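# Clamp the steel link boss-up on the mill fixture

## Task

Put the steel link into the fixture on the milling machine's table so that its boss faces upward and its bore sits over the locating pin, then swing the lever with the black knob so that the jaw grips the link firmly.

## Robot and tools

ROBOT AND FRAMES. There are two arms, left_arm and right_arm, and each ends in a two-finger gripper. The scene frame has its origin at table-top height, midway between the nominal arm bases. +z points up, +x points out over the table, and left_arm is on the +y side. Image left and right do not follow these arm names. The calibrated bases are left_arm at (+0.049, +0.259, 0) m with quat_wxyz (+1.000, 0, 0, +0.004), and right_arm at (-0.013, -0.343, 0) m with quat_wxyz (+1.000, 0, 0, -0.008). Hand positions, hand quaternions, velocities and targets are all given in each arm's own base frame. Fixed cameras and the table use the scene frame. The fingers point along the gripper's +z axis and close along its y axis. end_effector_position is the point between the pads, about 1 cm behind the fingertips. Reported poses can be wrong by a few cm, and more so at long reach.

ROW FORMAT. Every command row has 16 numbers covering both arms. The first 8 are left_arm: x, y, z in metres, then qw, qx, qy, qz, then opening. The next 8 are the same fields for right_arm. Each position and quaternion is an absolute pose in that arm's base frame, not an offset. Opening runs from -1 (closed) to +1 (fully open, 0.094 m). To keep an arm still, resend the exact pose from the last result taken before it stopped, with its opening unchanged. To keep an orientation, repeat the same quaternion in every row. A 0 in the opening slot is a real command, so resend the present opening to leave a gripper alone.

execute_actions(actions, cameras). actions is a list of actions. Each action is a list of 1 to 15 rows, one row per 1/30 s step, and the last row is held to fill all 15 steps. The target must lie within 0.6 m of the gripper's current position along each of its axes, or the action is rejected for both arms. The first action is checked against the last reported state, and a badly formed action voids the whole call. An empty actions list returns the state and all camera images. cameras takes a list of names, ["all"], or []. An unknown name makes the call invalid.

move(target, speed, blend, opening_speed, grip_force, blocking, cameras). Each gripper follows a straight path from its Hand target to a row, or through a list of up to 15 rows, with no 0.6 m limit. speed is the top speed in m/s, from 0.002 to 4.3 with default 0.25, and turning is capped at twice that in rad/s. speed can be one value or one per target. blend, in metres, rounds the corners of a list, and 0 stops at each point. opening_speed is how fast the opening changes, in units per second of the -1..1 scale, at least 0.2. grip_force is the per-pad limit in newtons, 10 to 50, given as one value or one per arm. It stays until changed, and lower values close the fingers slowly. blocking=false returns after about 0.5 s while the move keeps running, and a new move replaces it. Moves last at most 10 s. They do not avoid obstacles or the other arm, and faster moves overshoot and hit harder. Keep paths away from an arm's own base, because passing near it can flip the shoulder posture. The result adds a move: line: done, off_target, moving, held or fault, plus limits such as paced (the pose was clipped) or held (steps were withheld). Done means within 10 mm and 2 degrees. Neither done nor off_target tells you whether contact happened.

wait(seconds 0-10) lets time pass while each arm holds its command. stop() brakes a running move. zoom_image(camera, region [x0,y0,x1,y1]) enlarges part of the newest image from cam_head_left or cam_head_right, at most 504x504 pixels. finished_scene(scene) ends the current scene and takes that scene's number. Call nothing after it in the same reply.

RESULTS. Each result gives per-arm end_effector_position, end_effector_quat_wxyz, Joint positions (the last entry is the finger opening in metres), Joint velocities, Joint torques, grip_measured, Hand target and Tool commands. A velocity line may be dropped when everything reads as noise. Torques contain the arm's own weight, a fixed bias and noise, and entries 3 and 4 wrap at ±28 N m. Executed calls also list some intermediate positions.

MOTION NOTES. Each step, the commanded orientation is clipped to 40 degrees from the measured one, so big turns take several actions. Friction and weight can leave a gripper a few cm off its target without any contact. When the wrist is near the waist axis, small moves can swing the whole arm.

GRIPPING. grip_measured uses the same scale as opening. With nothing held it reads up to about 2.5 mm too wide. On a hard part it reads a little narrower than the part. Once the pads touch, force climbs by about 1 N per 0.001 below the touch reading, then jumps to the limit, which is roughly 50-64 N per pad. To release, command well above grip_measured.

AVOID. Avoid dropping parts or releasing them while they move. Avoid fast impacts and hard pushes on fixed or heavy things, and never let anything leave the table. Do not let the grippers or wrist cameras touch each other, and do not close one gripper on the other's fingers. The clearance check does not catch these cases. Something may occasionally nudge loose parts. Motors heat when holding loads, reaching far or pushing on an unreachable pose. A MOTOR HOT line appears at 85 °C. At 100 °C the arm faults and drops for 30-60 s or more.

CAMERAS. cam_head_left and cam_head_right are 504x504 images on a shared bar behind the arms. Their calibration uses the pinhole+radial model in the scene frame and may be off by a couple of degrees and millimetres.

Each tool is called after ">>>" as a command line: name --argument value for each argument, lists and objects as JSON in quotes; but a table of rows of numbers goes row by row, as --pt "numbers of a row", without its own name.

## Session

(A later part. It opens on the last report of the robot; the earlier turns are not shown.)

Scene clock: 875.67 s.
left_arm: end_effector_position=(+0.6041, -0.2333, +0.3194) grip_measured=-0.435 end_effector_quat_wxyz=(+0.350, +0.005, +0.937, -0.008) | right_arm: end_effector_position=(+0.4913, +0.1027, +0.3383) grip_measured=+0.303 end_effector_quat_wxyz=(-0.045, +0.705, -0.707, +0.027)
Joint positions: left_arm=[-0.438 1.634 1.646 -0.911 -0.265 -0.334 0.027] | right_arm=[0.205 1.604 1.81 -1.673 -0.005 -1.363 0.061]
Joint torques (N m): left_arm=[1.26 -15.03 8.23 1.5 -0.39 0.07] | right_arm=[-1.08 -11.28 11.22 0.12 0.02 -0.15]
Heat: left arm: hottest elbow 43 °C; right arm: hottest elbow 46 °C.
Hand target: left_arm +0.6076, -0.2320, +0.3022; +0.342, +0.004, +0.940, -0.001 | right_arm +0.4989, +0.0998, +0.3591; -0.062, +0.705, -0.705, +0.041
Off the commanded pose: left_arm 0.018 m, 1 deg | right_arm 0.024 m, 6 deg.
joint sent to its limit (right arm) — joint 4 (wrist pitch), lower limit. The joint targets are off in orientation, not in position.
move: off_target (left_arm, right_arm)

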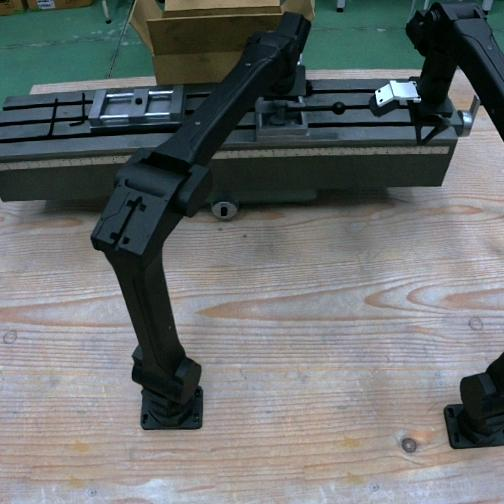

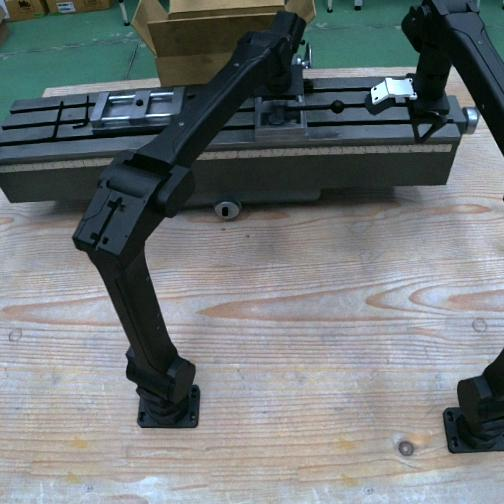

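>>> move --pt "0.608 -0.232 0.322 0.2672 0.0100 0.9636 -0.0028 -0.8 0.50 0.10 0.36 0 -0.707 0.707 0 0.3" --pt "0.609 -0.232 0.300 0.2672 0.0100 0.9636 -0.0028 -0.8 0.50 0.10 0.36 0 -0.707 0.707 0 0.3" --speed 0.12 --cameras '["all"]'

>>> zoom_image --camera "cam_head_left" --region '[255, 75, 305, 125]'

>>> zoom_image --camera "cam_head_right" --region '[255, 75, 305, 125]'

Scene clock: 948.93 s.
left_arm: end_effector_position=(+0.6018, -0.2351, +0.3203) grip_measured=-0.435 end_effector_quat_wxyz=(+0.279, +0.018, +0.960, -0.005) | right_arm: end_effector_position=(+0.4913, +0.1027, +0.3383) grip_measured=+0.303 end_effector_quat_wxyz=(-0.045, +0.705, -0.707, +0.027)
Joint positions: left_arm=[-0.426 1.709 1.8 -1.132 -0.205 -0.334 0.027] | right_arm=[0.205 1.604 1.81 -1.673 -0.005 -1.363 0.061]
Joint torques (N m): left_arm=[1.67 -15.56 8.29 1.31 0.03 -0.01] | right_arm=[-1.14 -11.4 11.26 0.1 0.03 -0.16]
Heat: left arm: hottest elbow 36 °C; right arm: hottest elbow 47 °C.
Hand target: left_arm +0.6084, -0.2318, +0.3002; +0.267, +0.010, +0.964, -0.003 | right_arm +0.4989, +0.0998, +0.3591; -0.062, +0.705, -0.705, +0.041
Off the commanded pose: left_arm 0.022 m, 2 deg | right_arm 0.024 m, 6 deg.
joint sent to its limit (right arm) — joint 4 (wrist pitch), lower limit. The joint targets are off in orientation, not in position.
move: off_target (left_arm, right_arm)

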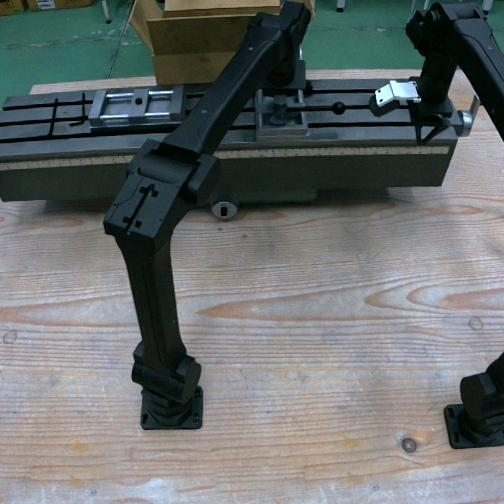

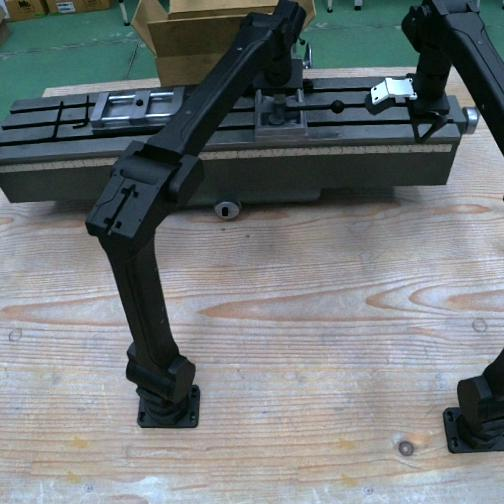

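Scaled by 10.080 from the camera's 504x504 image, which has a finer 720x720 frame.

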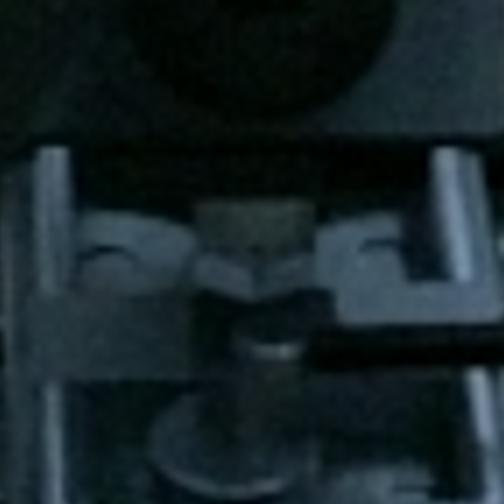

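Scaled by 10.080 from the camera's 504x504 image, which has a finer 720x720 frame.

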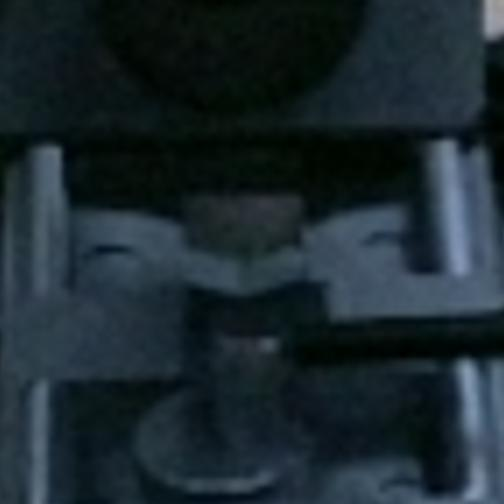

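>>> move --pt "0.600 -0.2310 0.342 0.3379 0.0100 0.9411 -0.0036 -0.8 0.50 0.10 0.36 0 -0.707 0.707 0 0.3" --pt "0.607 -0.2290 0.322 0.3379 0.0100 0.9411 -0.0036 -0.8 0.50 0.10 0.36 0 -0.707 0.707 0 0.3" --pt "0.628 -0.2300 0.314 0.3379 0.0100 0.9411 -0.0036 -0.8 0.50 0.10 0.36 0 -0.707 0.707 0 0.3" --speed '[0.12, 0.1, 0.02]' --blend '[0.004, 0.004, 0]' --cameras '["all"]'

>>> zoom_image --camera "cam_head_left" --region '[255, 75, 305, 125]'

>>> zoom_image --camera "cam_head_right" --region '[255, 75, 305, 125]'

Scene clock: 997.17 s.
left_arm: end_effector_position=(+0.6051, -0.2278, +0.3203) grip_measured=-0.435 end_effector_quat_wxyz=(+0.328, +0.012, +0.944, +0.000) | right_arm: end_effector_position=(+0.4913, +0.1027, +0.3383) grip_measured=+0.303 end_effector_quat_wxyz=(-0.045, +0.705, -0.707, +0.027)
Joint positions: left_arm=[-0.426 1.654 1.692 -0.982 -0.252 -0.32 0.027] | right_arm=[0.205 1.604 1.81 -1.673 -0.005 -1.363 0.061]
Joint torques (N m): left_arm=[1.9 -13.45 11.66 2.32 0.03 0.21] | right_arm=[-1.2 -11.34 11.18 0.17 0.03 -0.15]
Heat: left arm: hottest elbow 38 °C; right arm: hottest elbow 47 °C.
Hand target: left_arm +0.6266, -0.2293, +0.3138; +0.338, +0.010, +0.941, -0.003 | right_arm +0.4989, +0.0998, +0.3591; -0.062, +0.705, -0.705, +0.041
Off the commanded pose: left_arm 0.024 m, 1 deg | right_arm 0.024 m, 6 deg.
joint sent to its limit (right arm) — joint 4 (wrist pitch), lower limit. The joint targets are off in orientation, not in position.
move: off_target (left_arm, right_arm)

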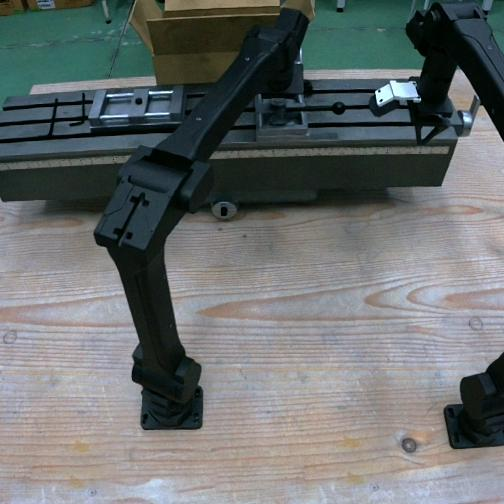

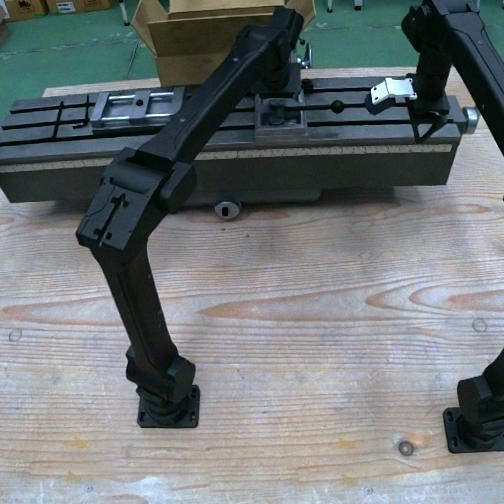

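Scaled by 10.080 from the camera's 504x504 image, which has a finer 720x720 frame.

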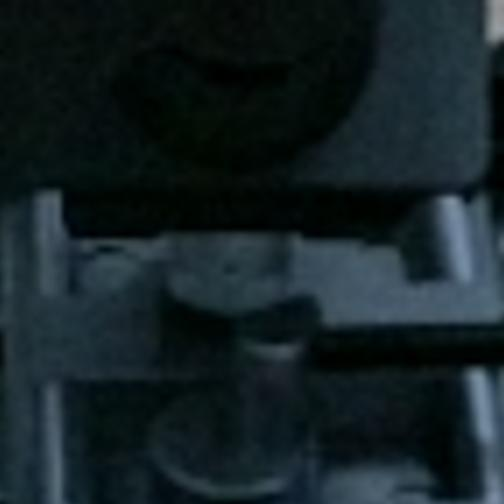

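Scaled by 10.080 from the camera's 504x504 image, which has a finer 720x720 frame.

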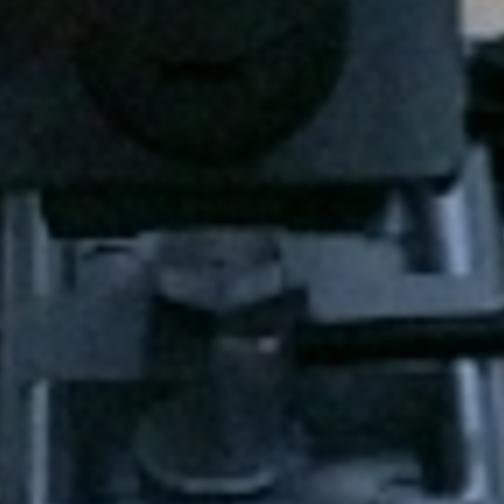

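>>> move --pt "0.608 -0.2215 0.348 0.3420 0.0090 0.9397 -0.0033 -0.8 0.50 0.10 0.36 0 -0.707 0.707 0 0.3" --pt "0.629 -0.2296 0.344 0.3420 0.0090 0.9397 -0.0033 -0.8 0.50 0.10 0.36 0 -0.707 0.707 0 0.3" --pt "0.629 -0.2296 0.316 0.3420 0.0090 0.9397 -0.0033 -0.8 0.50 0.10 0.36 0 -0.707 0.707 0 0.3" --speed '[0.12, 0.1, 0.05]' --blend '[0.004, 0, 0]' --cameras '["all"]'

>>> zoom_image --camera "cam_head_left" --region '[255, 75, 305, 125]'

>>> zoom_image --camera "cam_head_right" --region '[255, 75, 305, 125]'

Scene clock: 1102.07 s.
left_arm: end_effector_position=(+0.6058, -0.2279, +0.3218) grip_measured=-0.435 end_effector_quat_wxyz=(+0.322, +0.015, +0.947, +0.003) | right_arm: end_effector_position=(+0.4913, +0.1027, +0.3383) grip_measured=+0.303 end_effector_quat_wxyz=(-0.045, +0.705, -0.707, +0.027)
Joint positions: left_arm=[-0.426 1.665 1.715 -1.009 -0.252 -0.315 0.027] | right_arm=[0.205 1.604 1.81 -1.673 -0.005 -1.363 0.061]
Joint torques (N m): left_arm=[1.96 -14.45 9.91 3.45 -0.13 0.14] | right_arm=[-0.85 -11.16 11.17 0.14 0.01 -0.15]
Heat: left arm: hottest elbow 42 °C; right arm: hottest elbow 48 °C.
Hand target: left_arm +0.6276, -0.2288, +0.3162; +0.342, +0.009, +0.940, -0.003 | right_arm +0.4989, +0.0998, +0.3591; -0.062, +0.705, -0.705, +0.041
Off the commanded pose: left_arm 0.024 m, 3 deg | right_arm 0.024 m, 6 deg.
joint sent to its limit (right arm) — joint 4 (wrist pitch), lower limit. The joint targets are off in orientation, not in position.
move: off_target (left_arm, right_arm)

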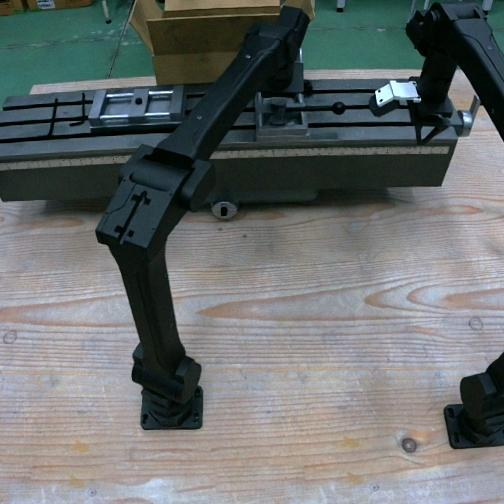

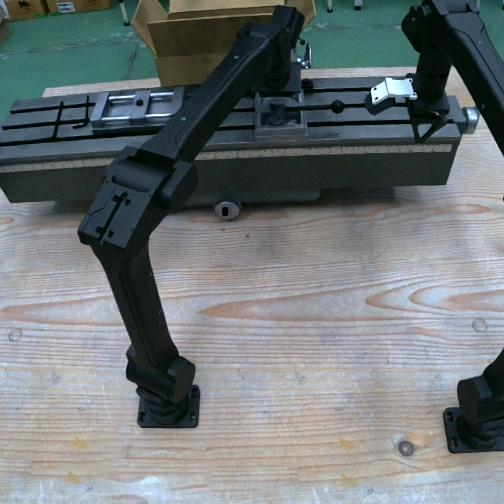

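Scaled by 10.080 from the camera's 504x504 image, which has a finer 720x720 frame.

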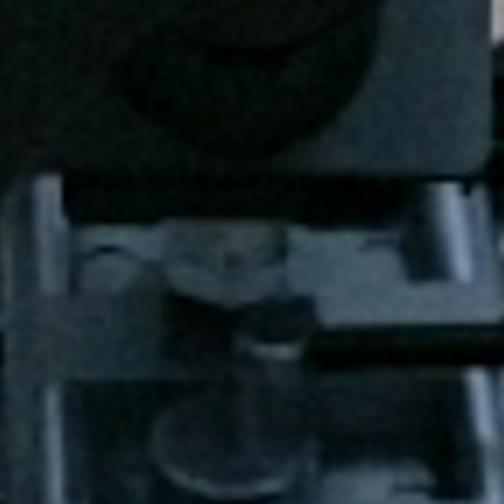

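Scaled by 10.080 from the camera's 504x504 image, which has a finer 720x720 frame.

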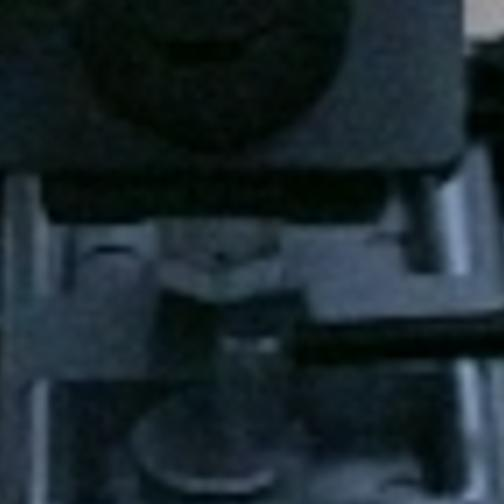

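>>> zoom_image --camera "cam_head_left" --region '[220, 0, 340, 120]'

>>> zoom_image --camera "cam_head_right" --region '[220, 0, 340, 120]'

Scaled by 4.200 from the camera's 504x504 image, which has a finer 720x720 frame.

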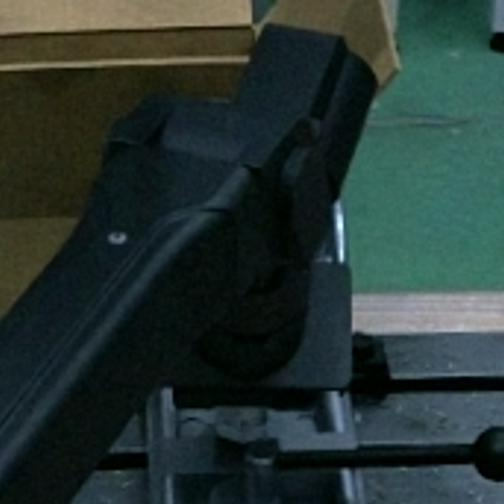

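Scaled by 4.200 from the camera's 504x504 image, which has a finer 720x720 frame.

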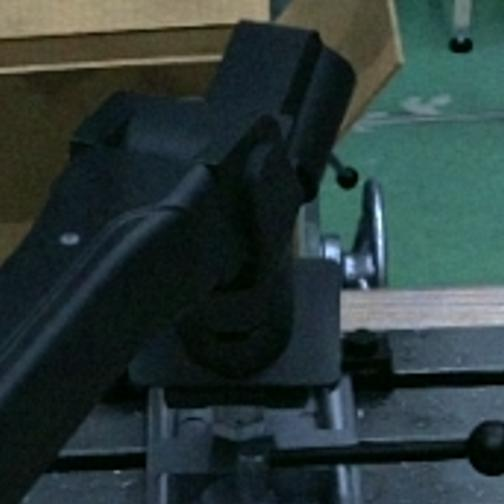

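>>> move --pt "0.606 -0.2300 0.375 0.3420 0.0090 0.9397 -0.0033 -0.8 0.50 0.10 0.36 0 -0.707 0.707 0 0.3" --speed 0.12 --cameras '[]'

Scene clock: 1126.63 s.
left_arm: end_effector_position=(+0.6010, -0.2251, +0.3380) grip_measured=-0.435 end_effector_quat_wxyz=(+0.314, +0.016, +0.949, +0.008) | right_arm: end_effector_position=(+0.4913, +0.1027, +0.3383) grip_measured=+0.303 end_effector_quat_wxyz=(-0.045, +0.705, -0.707, +0.027)
Joint positions: left_arm=[-0.426 1.664 1.763 -1.077 -0.255 -0.315 0.027] | right_arm=[0.205 1.604 1.81 -1.673 -0.005 -1.363 0.061]
Joint torques (N m): left_arm=[0.79 -17.67 13.89 0.69 -0.42 0] | right_arm=[-1.14 -11.34 11.23 0.12 0.02 -0.15]
Heat: left arm: hottest elbow 41 °C; right arm: hottest elbow 48 °C.
Hand target: left_arm +0.6044, -0.2292, +0.3747; +0.342, +0.009, +0.940, -0.004 | right_arm +0.4989, +0.0998, +0.3591; -0.062, +0.705, -0.705, +0.041
Off the commanded pose: left_arm 0.038 m, 4 deg | right_arm 0.024 m, 6 deg.
joint sent to its limit (right arm) — joint 4 (wrist pitch), lower limit. The joint targets are off in orientation, not in position.
move: off_target (left_arm, right_arm)
No camera images: "cameras" was empty.

>>> move --pt "0.570 -0.2125 0.400 0.3420 0.0090 0.9397 -0.0033 -0.8 0.50 0.10 0.36 0 -0.707 0.707 0 0.3" --pt "0.633 -0.2315 0.338 0.3420 0.0090 0.9397 -0.0033 -0.8 0.50 0.10 0.36 0 -0.707 0.707 0 0.3" --speed '[0.15, 0.12]' --cameras '["all"]'

>>> zoom_image --camera "cam_head_left" --region '[255, 70, 305, 120]'

>>> zoom_image --camera "cam_head_right" --region '[255, 70, 305, 120]'

Scene clock: 1195.10 s.
left_arm: end_effector_position=(+0.6169, -0.2326, +0.3284) grip_measured=-0.435 end_effector_quat_wxyz=(+0.327, +0.014, +0.945, +0.001) | right_arm: end_effector_position=(+0.4913, +0.1027, +0.3383) grip_measured=+0.303 end_effector_quat_wxyz=(-0.045, +0.705, -0.707, +0.027)
Joint positions: left_arm=[-0.426 1.693 1.764 -1.019 -0.252 -0.315 0.027] | right_arm=[0.205 1.604 1.81 -1.673 -0.005 -1.363 0.061]
Joint torques (N m): left_arm=[1.79 -15.68 12.34 1.58 -0.14 0.14] | right_arm=[-0.97 -11.4 11.21 0.12 0.03 -0.15]
Heat: left arm: hottest elbow 43 °C; right arm: hottest elbow 49 °C.
Hand target: left_arm +0.6322, -0.2311, +0.3379; +0.342, +0.009, +0.940, -0.003 | right_arm +0.4989, +0.0998, +0.3591; -0.062, +0.705, -0.705, +0.041
Off the commanded pose: left_arm 0.019 m, 2 deg | right_arm 0.024 m, 6 deg.
joint sent to its limit (right arm) — joint 4 (wrist pitch), lower limit. The joint targets are off in orientation, not in position.
move: off_target (left_arm, right_arm)

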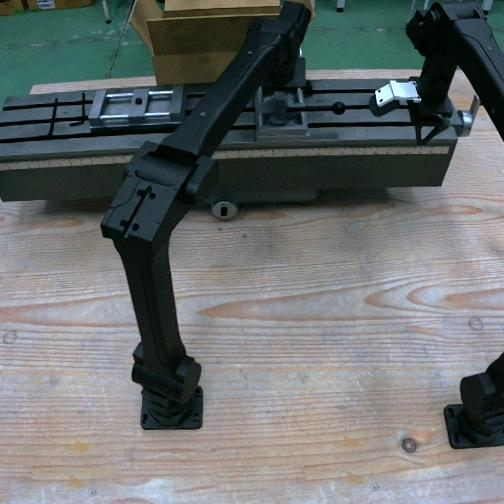

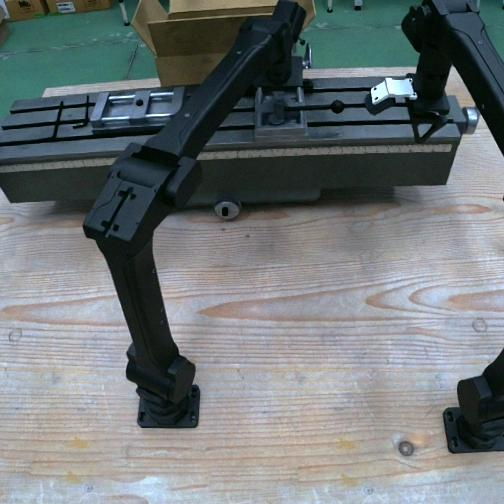

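Scaled by 10.080 from the camera's 504x504 image, which has a finer 720x720 frame.

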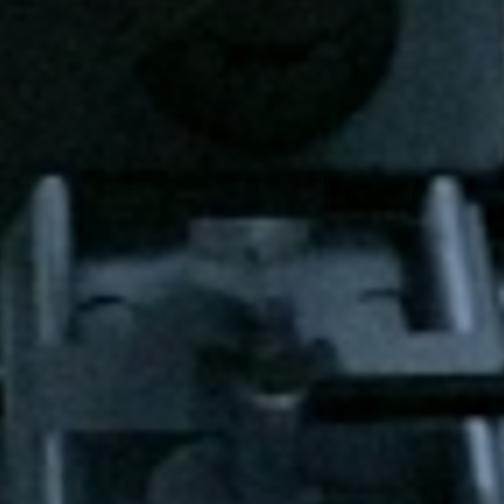

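Scaled by 10.080 from the camera's 504x504 image, which has a finer 720x720 frame.

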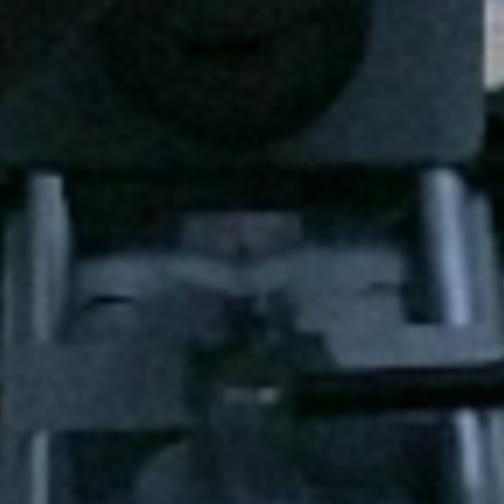

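>>> move --pt "0.633 -0.2312 0.318 0.3420 0.0090 0.9397 -0.0033 -0.8 0.50 0.10 0.36 0 -0.707 0.707 0 0.3" --pt "0.650 -0.2360 0.312 0.3420 0.0090 0.9397 -0.0033 -0.8 0.50 0.10 0.36 0 -0.707 0.707 0 0.3" --speed '[0.08, 0.02]' --blend '[0.003, 0]' --cameras '["all"]'

>>> zoom_image --camera "cam_head_left" --region '[255, 70, 305, 120]'

>>> zoom_image --camera "cam_head_right" --region '[255, 70, 305, 120]'

Scene clock: 1214.37 s.
left_arm: end_effector_position=(+0.6228, -0.2342, +0.3264) grip_measured=-0.435 end_effector_quat_wxyz=(+0.336, +0.013, +0.942, -0.002) | right_arm: end_effector_position=(+0.4913, +0.1027, +0.3383) grip_measured=+0.303 end_effector_quat_wxyz=(-0.045, +0.705, -0.707, +0.027)
Joint positions: left_arm=[-0.424 1.697 1.756 -0.985 -0.252 -0.312 0.027] | right_arm=[0.205 1.604 1.81 -1.673 -0.005 -1.363 0.061]
Joint torques (N m): left_arm=[2.14 -13.04 11.79 2.45 0 0.15] | right_arm=[-1.08 -11.4 11.18 0.09 0.02 -0.14]
Heat: left arm: hottest elbow 42 °C; right arm: hottest elbow 49 °C.
Hand target: left_arm +0.6480, -0.2349, +0.3118; +0.342, +0.009, +0.940, -0.003 | right_arm +0.4989, +0.0998, +0.3591; -0.062, +0.705, -0.705, +0.041
Off the commanded pose: left_arm 0.031 m, 1 deg | right_arm 0.024 m, 6 deg.
joint sent to its limit (right arm) — joint 4 (wrist pitch), lower limit. The joint targets are off in orientation, not in position.
move: off_target (left_arm, right_arm)

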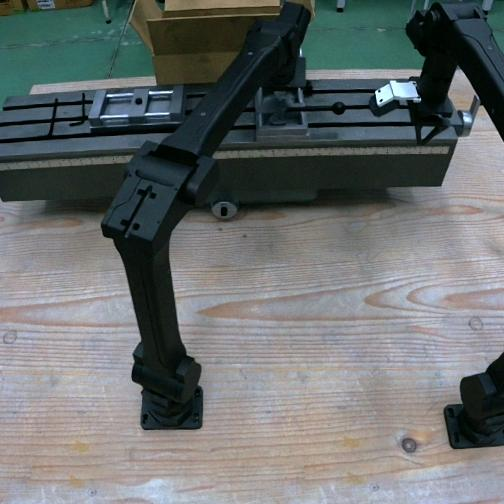

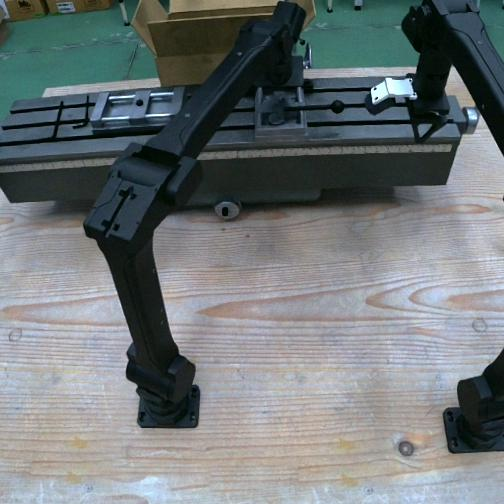

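Scaled by 10.080 from the camera's 504x504 image, which has a finer 720x720 frame.

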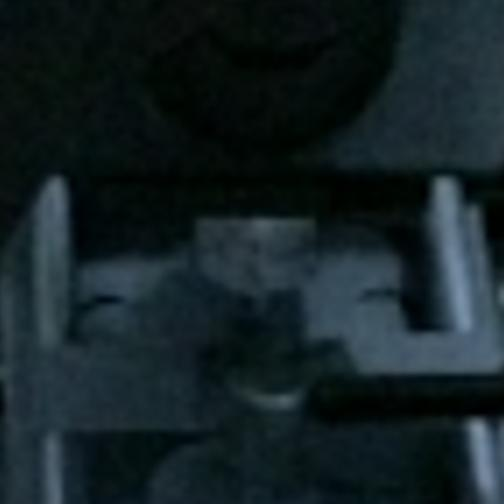

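Scaled by 10.080 from the camera's 504x504 image, which has a finer 720x720 frame.

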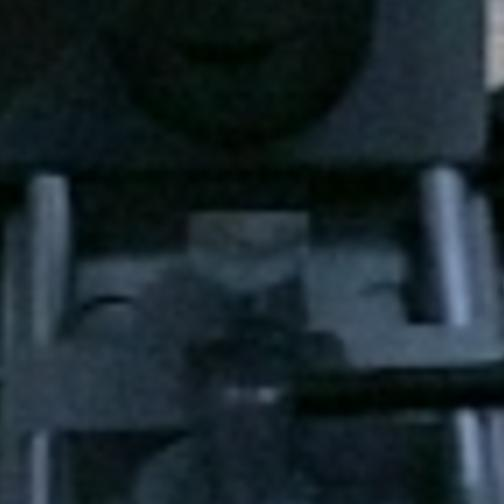

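>>> move --pt "0.570 -0.2140 0.390 0.2588 0.0100 0.9659 -0.0027 -0.8 0.50 0.10 0.36 0 -0.707 0.707 0 0.3" --pt "0.621 -0.2336 0.339 0.2588 0.0100 0.9659 -0.0027 -0.8 0.50 0.10 0.36 0 -0.707 0.707 0 0.3" --speed '[0.15, 0.12]' --cameras '["all"]'

>>> zoom_image --camera "cam_head_left" --region '[255, 70, 305, 120]'

>>> zoom_image --camera "cam_head_right" --region '[255, 70, 305, 120]'

Scene clock: 1273.80 s.
left_arm: end_effector_position=(+0.6189, -0.2349, +0.3193) grip_measured=-0.435 end_effector_quat_wxyz=(+0.253, +0.011, +0.967, +0.001) | right_arm: end_effector_position=(+0.4913, +0.1027, +0.3383) grip_measured=+0.303 end_effector_quat_wxyz=(-0.045, +0.705, -0.707, +0.027)
Joint positions: left_arm=[-0.413 1.79 1.925 -1.229 -0.194 -0.342 0.027] | right_arm=[0.205 1.604 1.81 -1.673 -0.005 -1.363 0.061]
Joint torques (N m): left_arm=[1.26 -18.55 12.88 -0.38 -0.03 0.1] | right_arm=[-1.14 -11.52 11.21 0.14 0.01 -0.15]
Heat: left arm: hottest elbow 45 °C; right arm: hottest elbow 49 °C.
Hand target: left_arm +0.6205, -0.2334, +0.3387; +0.260, +0.010, +0.966, -0.003 | right_arm +0.4989, +0.0998, +0.3591; -0.062, +0.705, -0.705, +0.041
Off the commanded pose: left_arm 0.020 m, 1 deg | right_arm 0.024 m, 6 deg.
joint sent to its limit (right arm) — joint 4 (wrist pitch), lower limit. The joint targets are off in orientation, not in position.
move: off_target (left_arm, right_arm)

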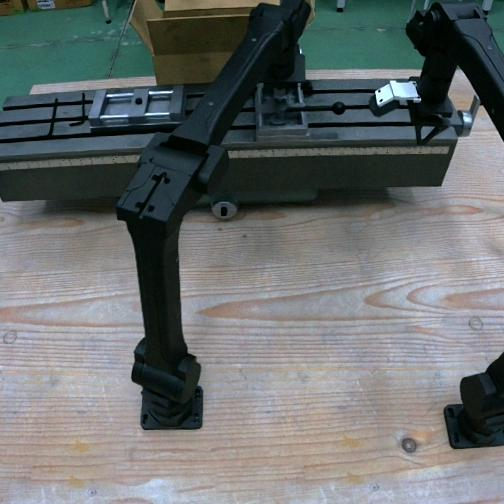

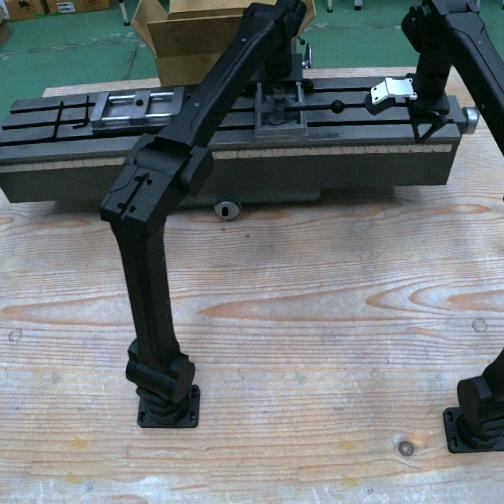

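Scaled by 10.080 from the camera's 504x504 image, which has a finer 720x720 frame.

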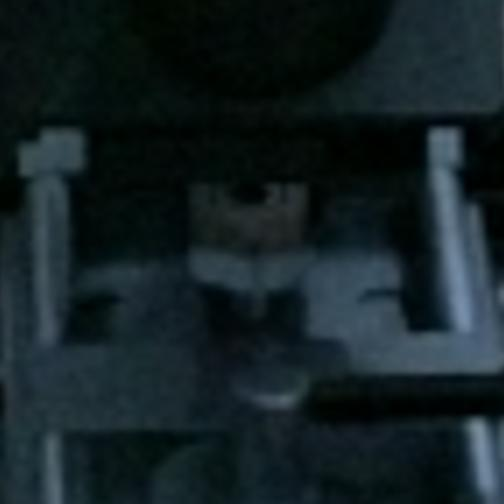

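Scaled by 10.080 from the camera's 504x504 image, which has a finer 720x720 frame.

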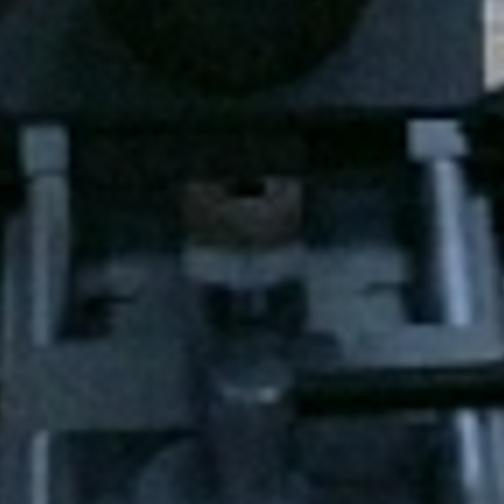

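>>> move --pt "0.621 -0.2336 0.318 0.2588 0.0100 0.9659 -0.0027 -0.8 0.50 0.10 0.36 0 -0.707 0.707 0 0.3" --speed 0.06 --cameras '["all"]'

>>> zoom_image --camera "cam_head_left" --region '[255, 70, 305, 120]'

>>> zoom_image --camera "cam_head_right" --region '[255, 70, 305, 120]'

Scene clock: 1306.67 s.
left_arm: end_effector_position=(+0.6203, -0.2355, +0.3190) grip_measured=-0.435 end_effector_quat_wxyz=(+0.257, +0.011, +0.966, -0.001) | right_arm: end_effector_position=(+0.4913, +0.1027, +0.3383) grip_measured=+0.303 end_effector_quat_wxyz=(-0.045, +0.705, -0.707, +0.027)
Joint positions: left_arm=[-0.413 1.787 1.918 -1.215 -0.194 -0.342 0.027] | right_arm=[0.205 1.604 1.81 -1.673 -0.005 -1.363 0.061]
Joint torques (N m): left_arm=[1.2 -18.73 8.59 1.2 -0.02 0.11] | right_arm=[-0.91 -11.34 11.18 0.05 0.02 -0.15]
Heat: left arm: hottest elbow 45 °C; right arm: hottest elbow 49 °C.
Hand target: left_arm +0.6210, -0.2336, +0.3180; +0.259, +0.010, +0.966, -0.003 | right_arm +0.4989, +0.0998, +0.3591; -0.062, +0.705, -0.705, +0.041
Off the commanded pose: left_arm 0.002 m, 0 deg | right_arm 0.024 m, 6 deg.
joint sent to its limit (right arm) — joint 4 (wrist pitch), lower limit. The joint targets are off in orientation, not in position.
move: off_target (right_arm)

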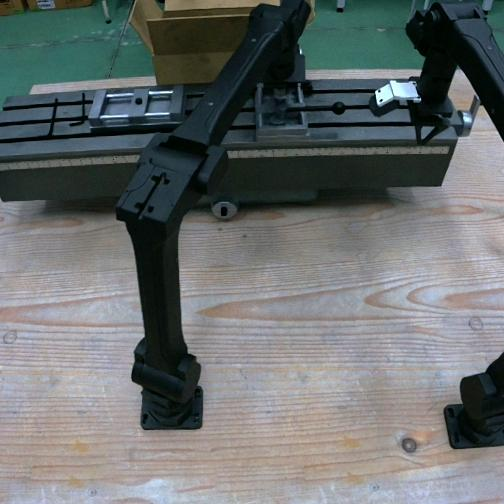

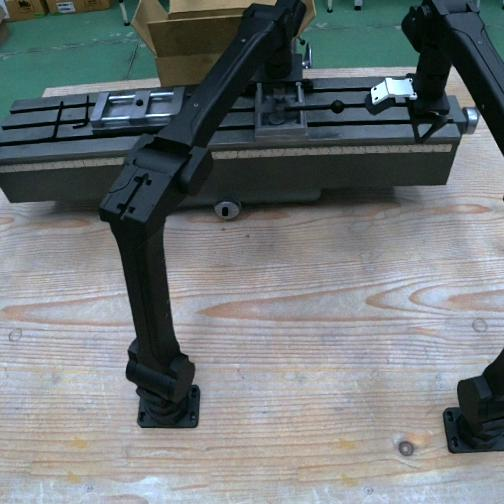

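Scaled by 10.080 from the camera's 504x504 image, which has a finer 720x720 frame.

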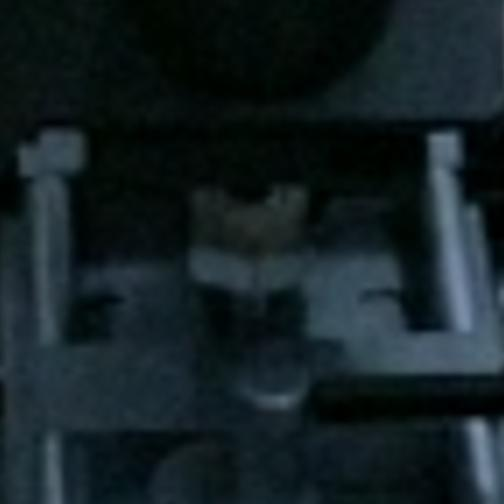

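Scaled by 10.080 from the camera's 504x504 image, which has a finer 720x720 frame.

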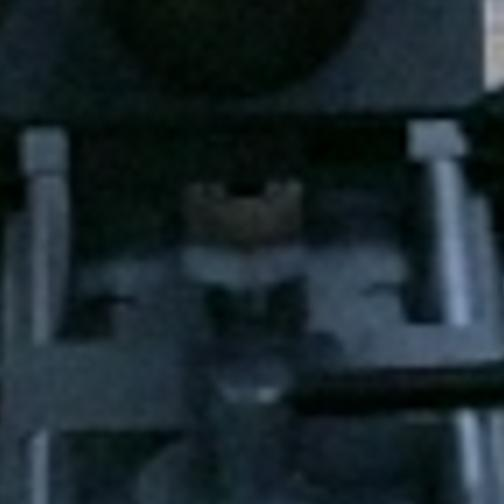

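>>> move --pt "0.622 -0.2336 0.296 0.2588 0.0100 0.9659 -0.0027 -0.8 0.50 0.10 0.36 0 -0.707 0.707 0 0.3" --speed 0.06 --cameras '["all"]'

>>> zoom_image --camera "cam_head_left" --region '[255, 70, 305, 120]'

>>> zoom_image --camera "cam_head_right" --region '[255, 70, 305, 120]'

Scene clock: 1317.03 s.
left_arm: end_effector_position=(+0.6202, -0.2354, +0.3161) grip_measured=-0.435 end_effector_quat_wxyz=(+0.273, +0.009, +0.962, -0.008) | right_arm: end_effector_position=(+0.4913, +0.1027, +0.3383) grip_measured=+0.303 end_effector_quat_wxyz=(-0.045, +0.705, -0.707, +0.027)
Joint positions: left_arm=[-0.413 1.762 1.865 -1.151 -0.194 -0.342 0.027] | right_arm=[0.205 1.604 1.81 -1.673 -0.005 -1.363 0.061]
Joint torques (N m): left_arm=[1.44 -17.14 7.79 1.07 0 0.11] | right_arm=[-1.08 -11.34 11.19 0.12 0.02 -0.16]
Heat: left arm: hottest elbow 44 °C; right arm: hottest elbow 49 °C.
Hand target: left_arm +0.6217, -0.2334, +0.2963; +0.259, +0.010, +0.966, -0.003 | right_arm +0.4989, +0.0998, +0.3591; -0.062, +0.705, -0.705, +0.041
Off the commanded pose: left_arm 0.020 m, 2 deg | right_arm 0.024 m, 6 deg.
joint sent to its limit (right arm) — joint 4 (wrist pitch), lower limit. The joint targets are off in orientation, not in position.
move: off_target (left_arm, right_arm)

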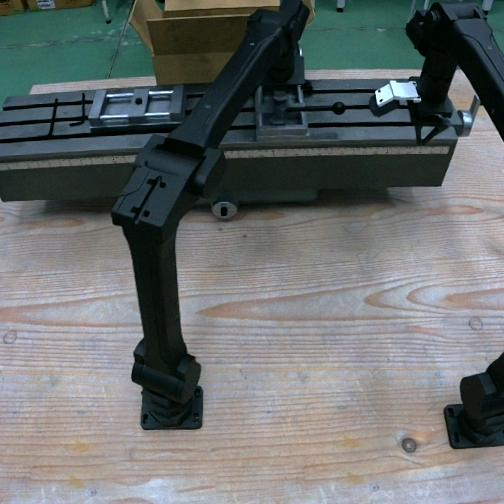

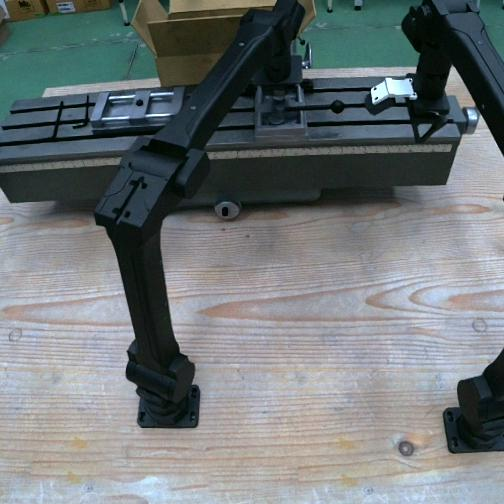

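Scaled by 10.080 from the camera's 504x504 image, which has a finer 720x720 frame.

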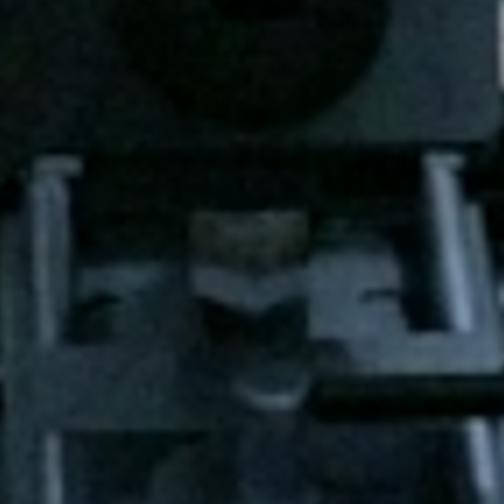

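Scaled by 10.080 from the camera's 504x504 image, which has a finer 720x720 frame.

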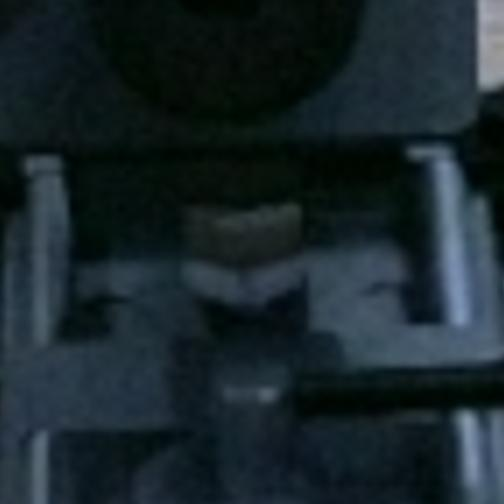

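>>> move --pt "0.575 -0.2335 0.390 0.2588 -0.0050 0.9659 0.0013 -0.8 0.50 0.10 0.36 0 -0.707 0.707 0 0.3" --pt "0.632 -0.2312 0.346 0.2588 -0.0050 0.9659 0.0013 -0.8 0.50 0.10 0.36 0 -0.707 0.707 0 0.3" --speed '[0.15, 0.12]' --cameras '["all"]'

>>> zoom_image --camera "cam_head_left" --region '[255, 65, 305, 115]'

>>> zoom_image --camera "cam_head_right" --region '[255, 65, 305, 115]'

Scene clock: 1371.57 s.
left_arm: end_effector_position=(+0.6211, -0.2326, +0.3176) grip_measured=-0.435 end_effector_quat_wxyz=(+0.239, -0.004, +0.971, +0.012) | right_arm: end_effector_position=(+0.4913, +0.1027, +0.3383) grip_measured=+0.303 end_effector_quat_wxyz=(-0.045, +0.705, -0.707, +0.027)
Joint positions: left_arm=[-0.412 1.821 1.974 -1.286 -0.21 -0.374 0.027] | right_arm=[0.205 1.604 1.81 -1.673 -0.005 -1.363 0.061]
Joint torques (N m): left_arm=[1.9 -18.49 14.2 0.28 0.12 0.2] | right_arm=[-1.14 -11.28 11.19 0.1 0.02 -0.15]
Heat: left arm: hottest elbow 39 °C; right arm: hottest elbow 50 °C.
Hand target: left_arm +0.6304, -0.2307, +0.3457; +0.260, -0.005, +0.966, +0.001 | right_arm +0.4989, +0.0998, +0.3591; -0.062, +0.705, -0.705, +0.041
Off the commanded pose: left_arm 0.030 m, 3 deg | right_arm 0.024 m, 6 deg.
joint sent to its limit (right arm) — joint 4 (wrist pitch), lower limit. The joint targets are off in orientation, not in position.
move: off_target (left_arm, right_arm)

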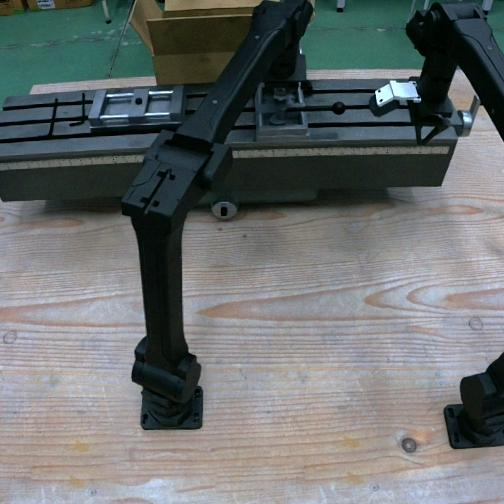

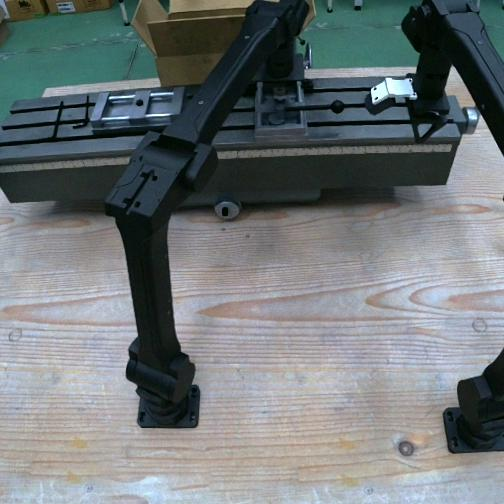

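Scaled by 10.080 from the camera's 504x504 image, which has a finer 720x720 frame.

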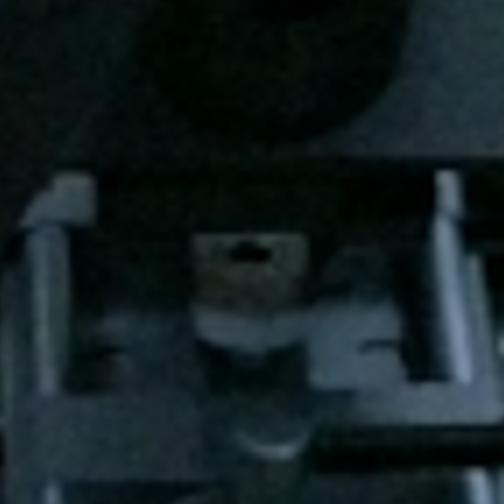

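Scaled by 10.080 from the camera's 504x504 image, which has a finer 720x720 frame.

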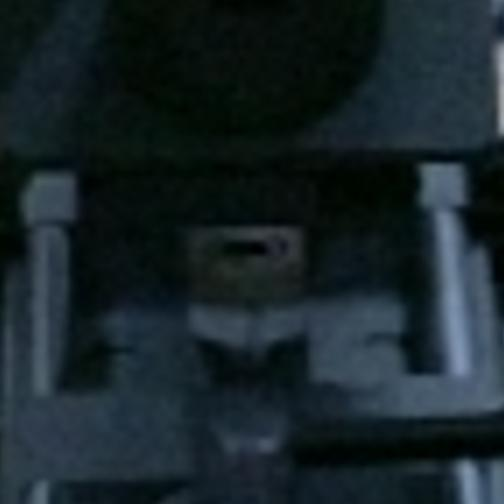

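>>> move --pt "0.590 -0.2105 0.395 0.3420 -0.0123 0.9397 0.0045 -0.8 0.50 0.10 0.36 0 -0.707 0.707 0 0.3" --pt "0.666 -0.2356 0.338 0.3420 -0.0123 0.9397 0.0045 -0.8 0.50 0.10 0.36 0 -0.707 0.707 0 0.3" --speed '[0.2, 0.12]' --cameras '["all"]'

>>> zoom_image --camera "cam_head_left" --region '[255, 65, 305, 115]'

>>> zoom_image --camera "cam_head_right" --region '[255, 65, 305, 115]'

Scene clock: 1556.03 s.
left_arm: end_effector_position=(+0.6481, -0.2361, +0.3275) grip_measured=-0.435 end_effector_quat_wxyz=(+0.327, -0.010, +0.945, +0.009) | right_arm: end_effector_position=(+0.4913, +0.1027, +0.3383) grip_measured=+0.303 end_effector_quat_wxyz=(-0.045, +0.705, -0.707, +0.027)
Joint positions: left_arm=[-0.417 1.786 1.887 -1.058 -0.275 -0.35 0.027] | right_arm=[0.205 1.604 1.81 -1.673 -0.005 -1.363 0.061]
Joint torques (N m): left_arm=[1.9 -16.56 13.26 1.46 -0.13 0.18] | right_arm=[-1.08 -11.4 11.19 0.16 0.02 -0.16]
Heat: left arm: hottest elbow 52 °C; right arm: hottest elbow 51 °C.
Hand target: left_arm +0.6649, -0.2350, +0.3378; +0.342, -0.012, +0.940, +0.005 | right_arm +0.4989, +0.0998, +0.3591; -0.062, +0.705, -0.705, +0.041
Off the commanded pose: left_arm 0.021 m, 2 deg | right_arm 0.024 m, 6 deg.
joint sent to its limit (right arm) — joint 4 (wrist pitch), lower limit. The joint targets are off in orientation, not in position.
move: off_target (left_arm, right_arm)

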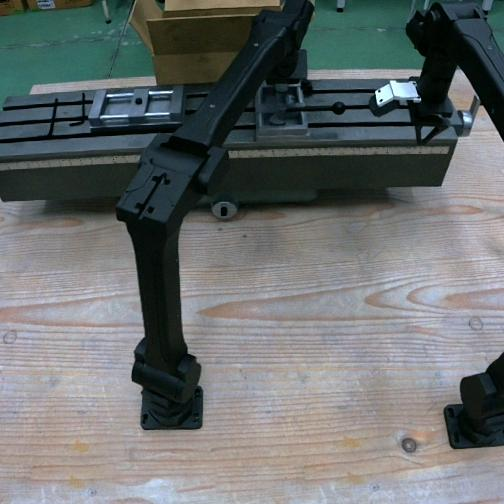

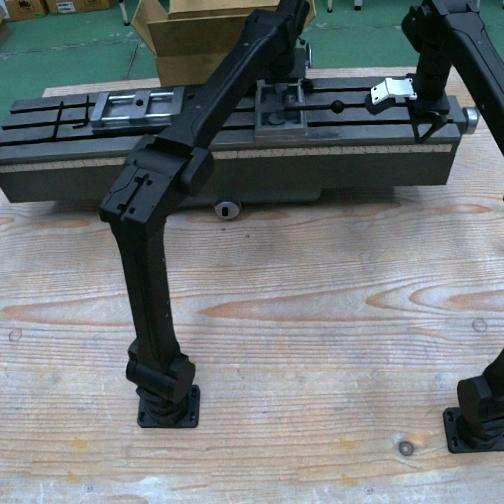

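Scaled by 10.080 from the camera's 504x504 image, which has a finer 720x720 frame.

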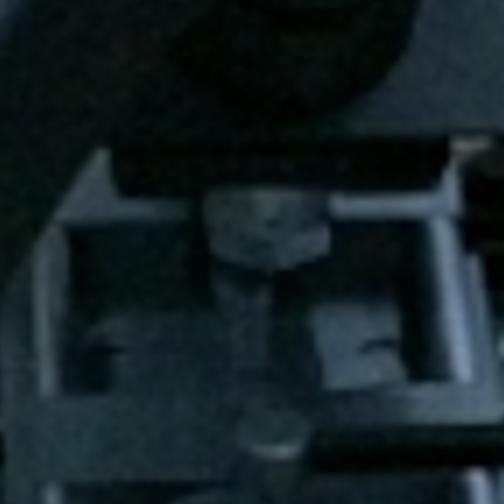

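Scaled by 10.080 from the camera's 504x504 image, which has a finer 720x720 frame.

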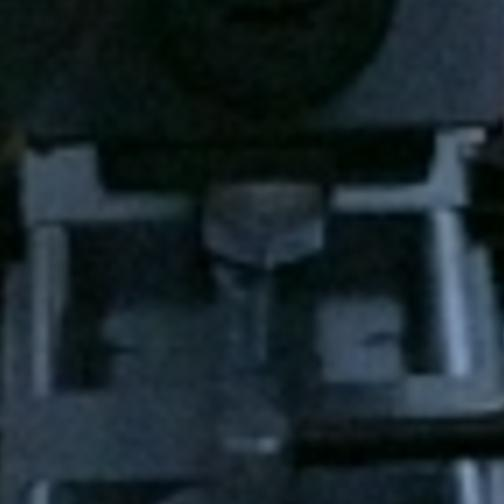

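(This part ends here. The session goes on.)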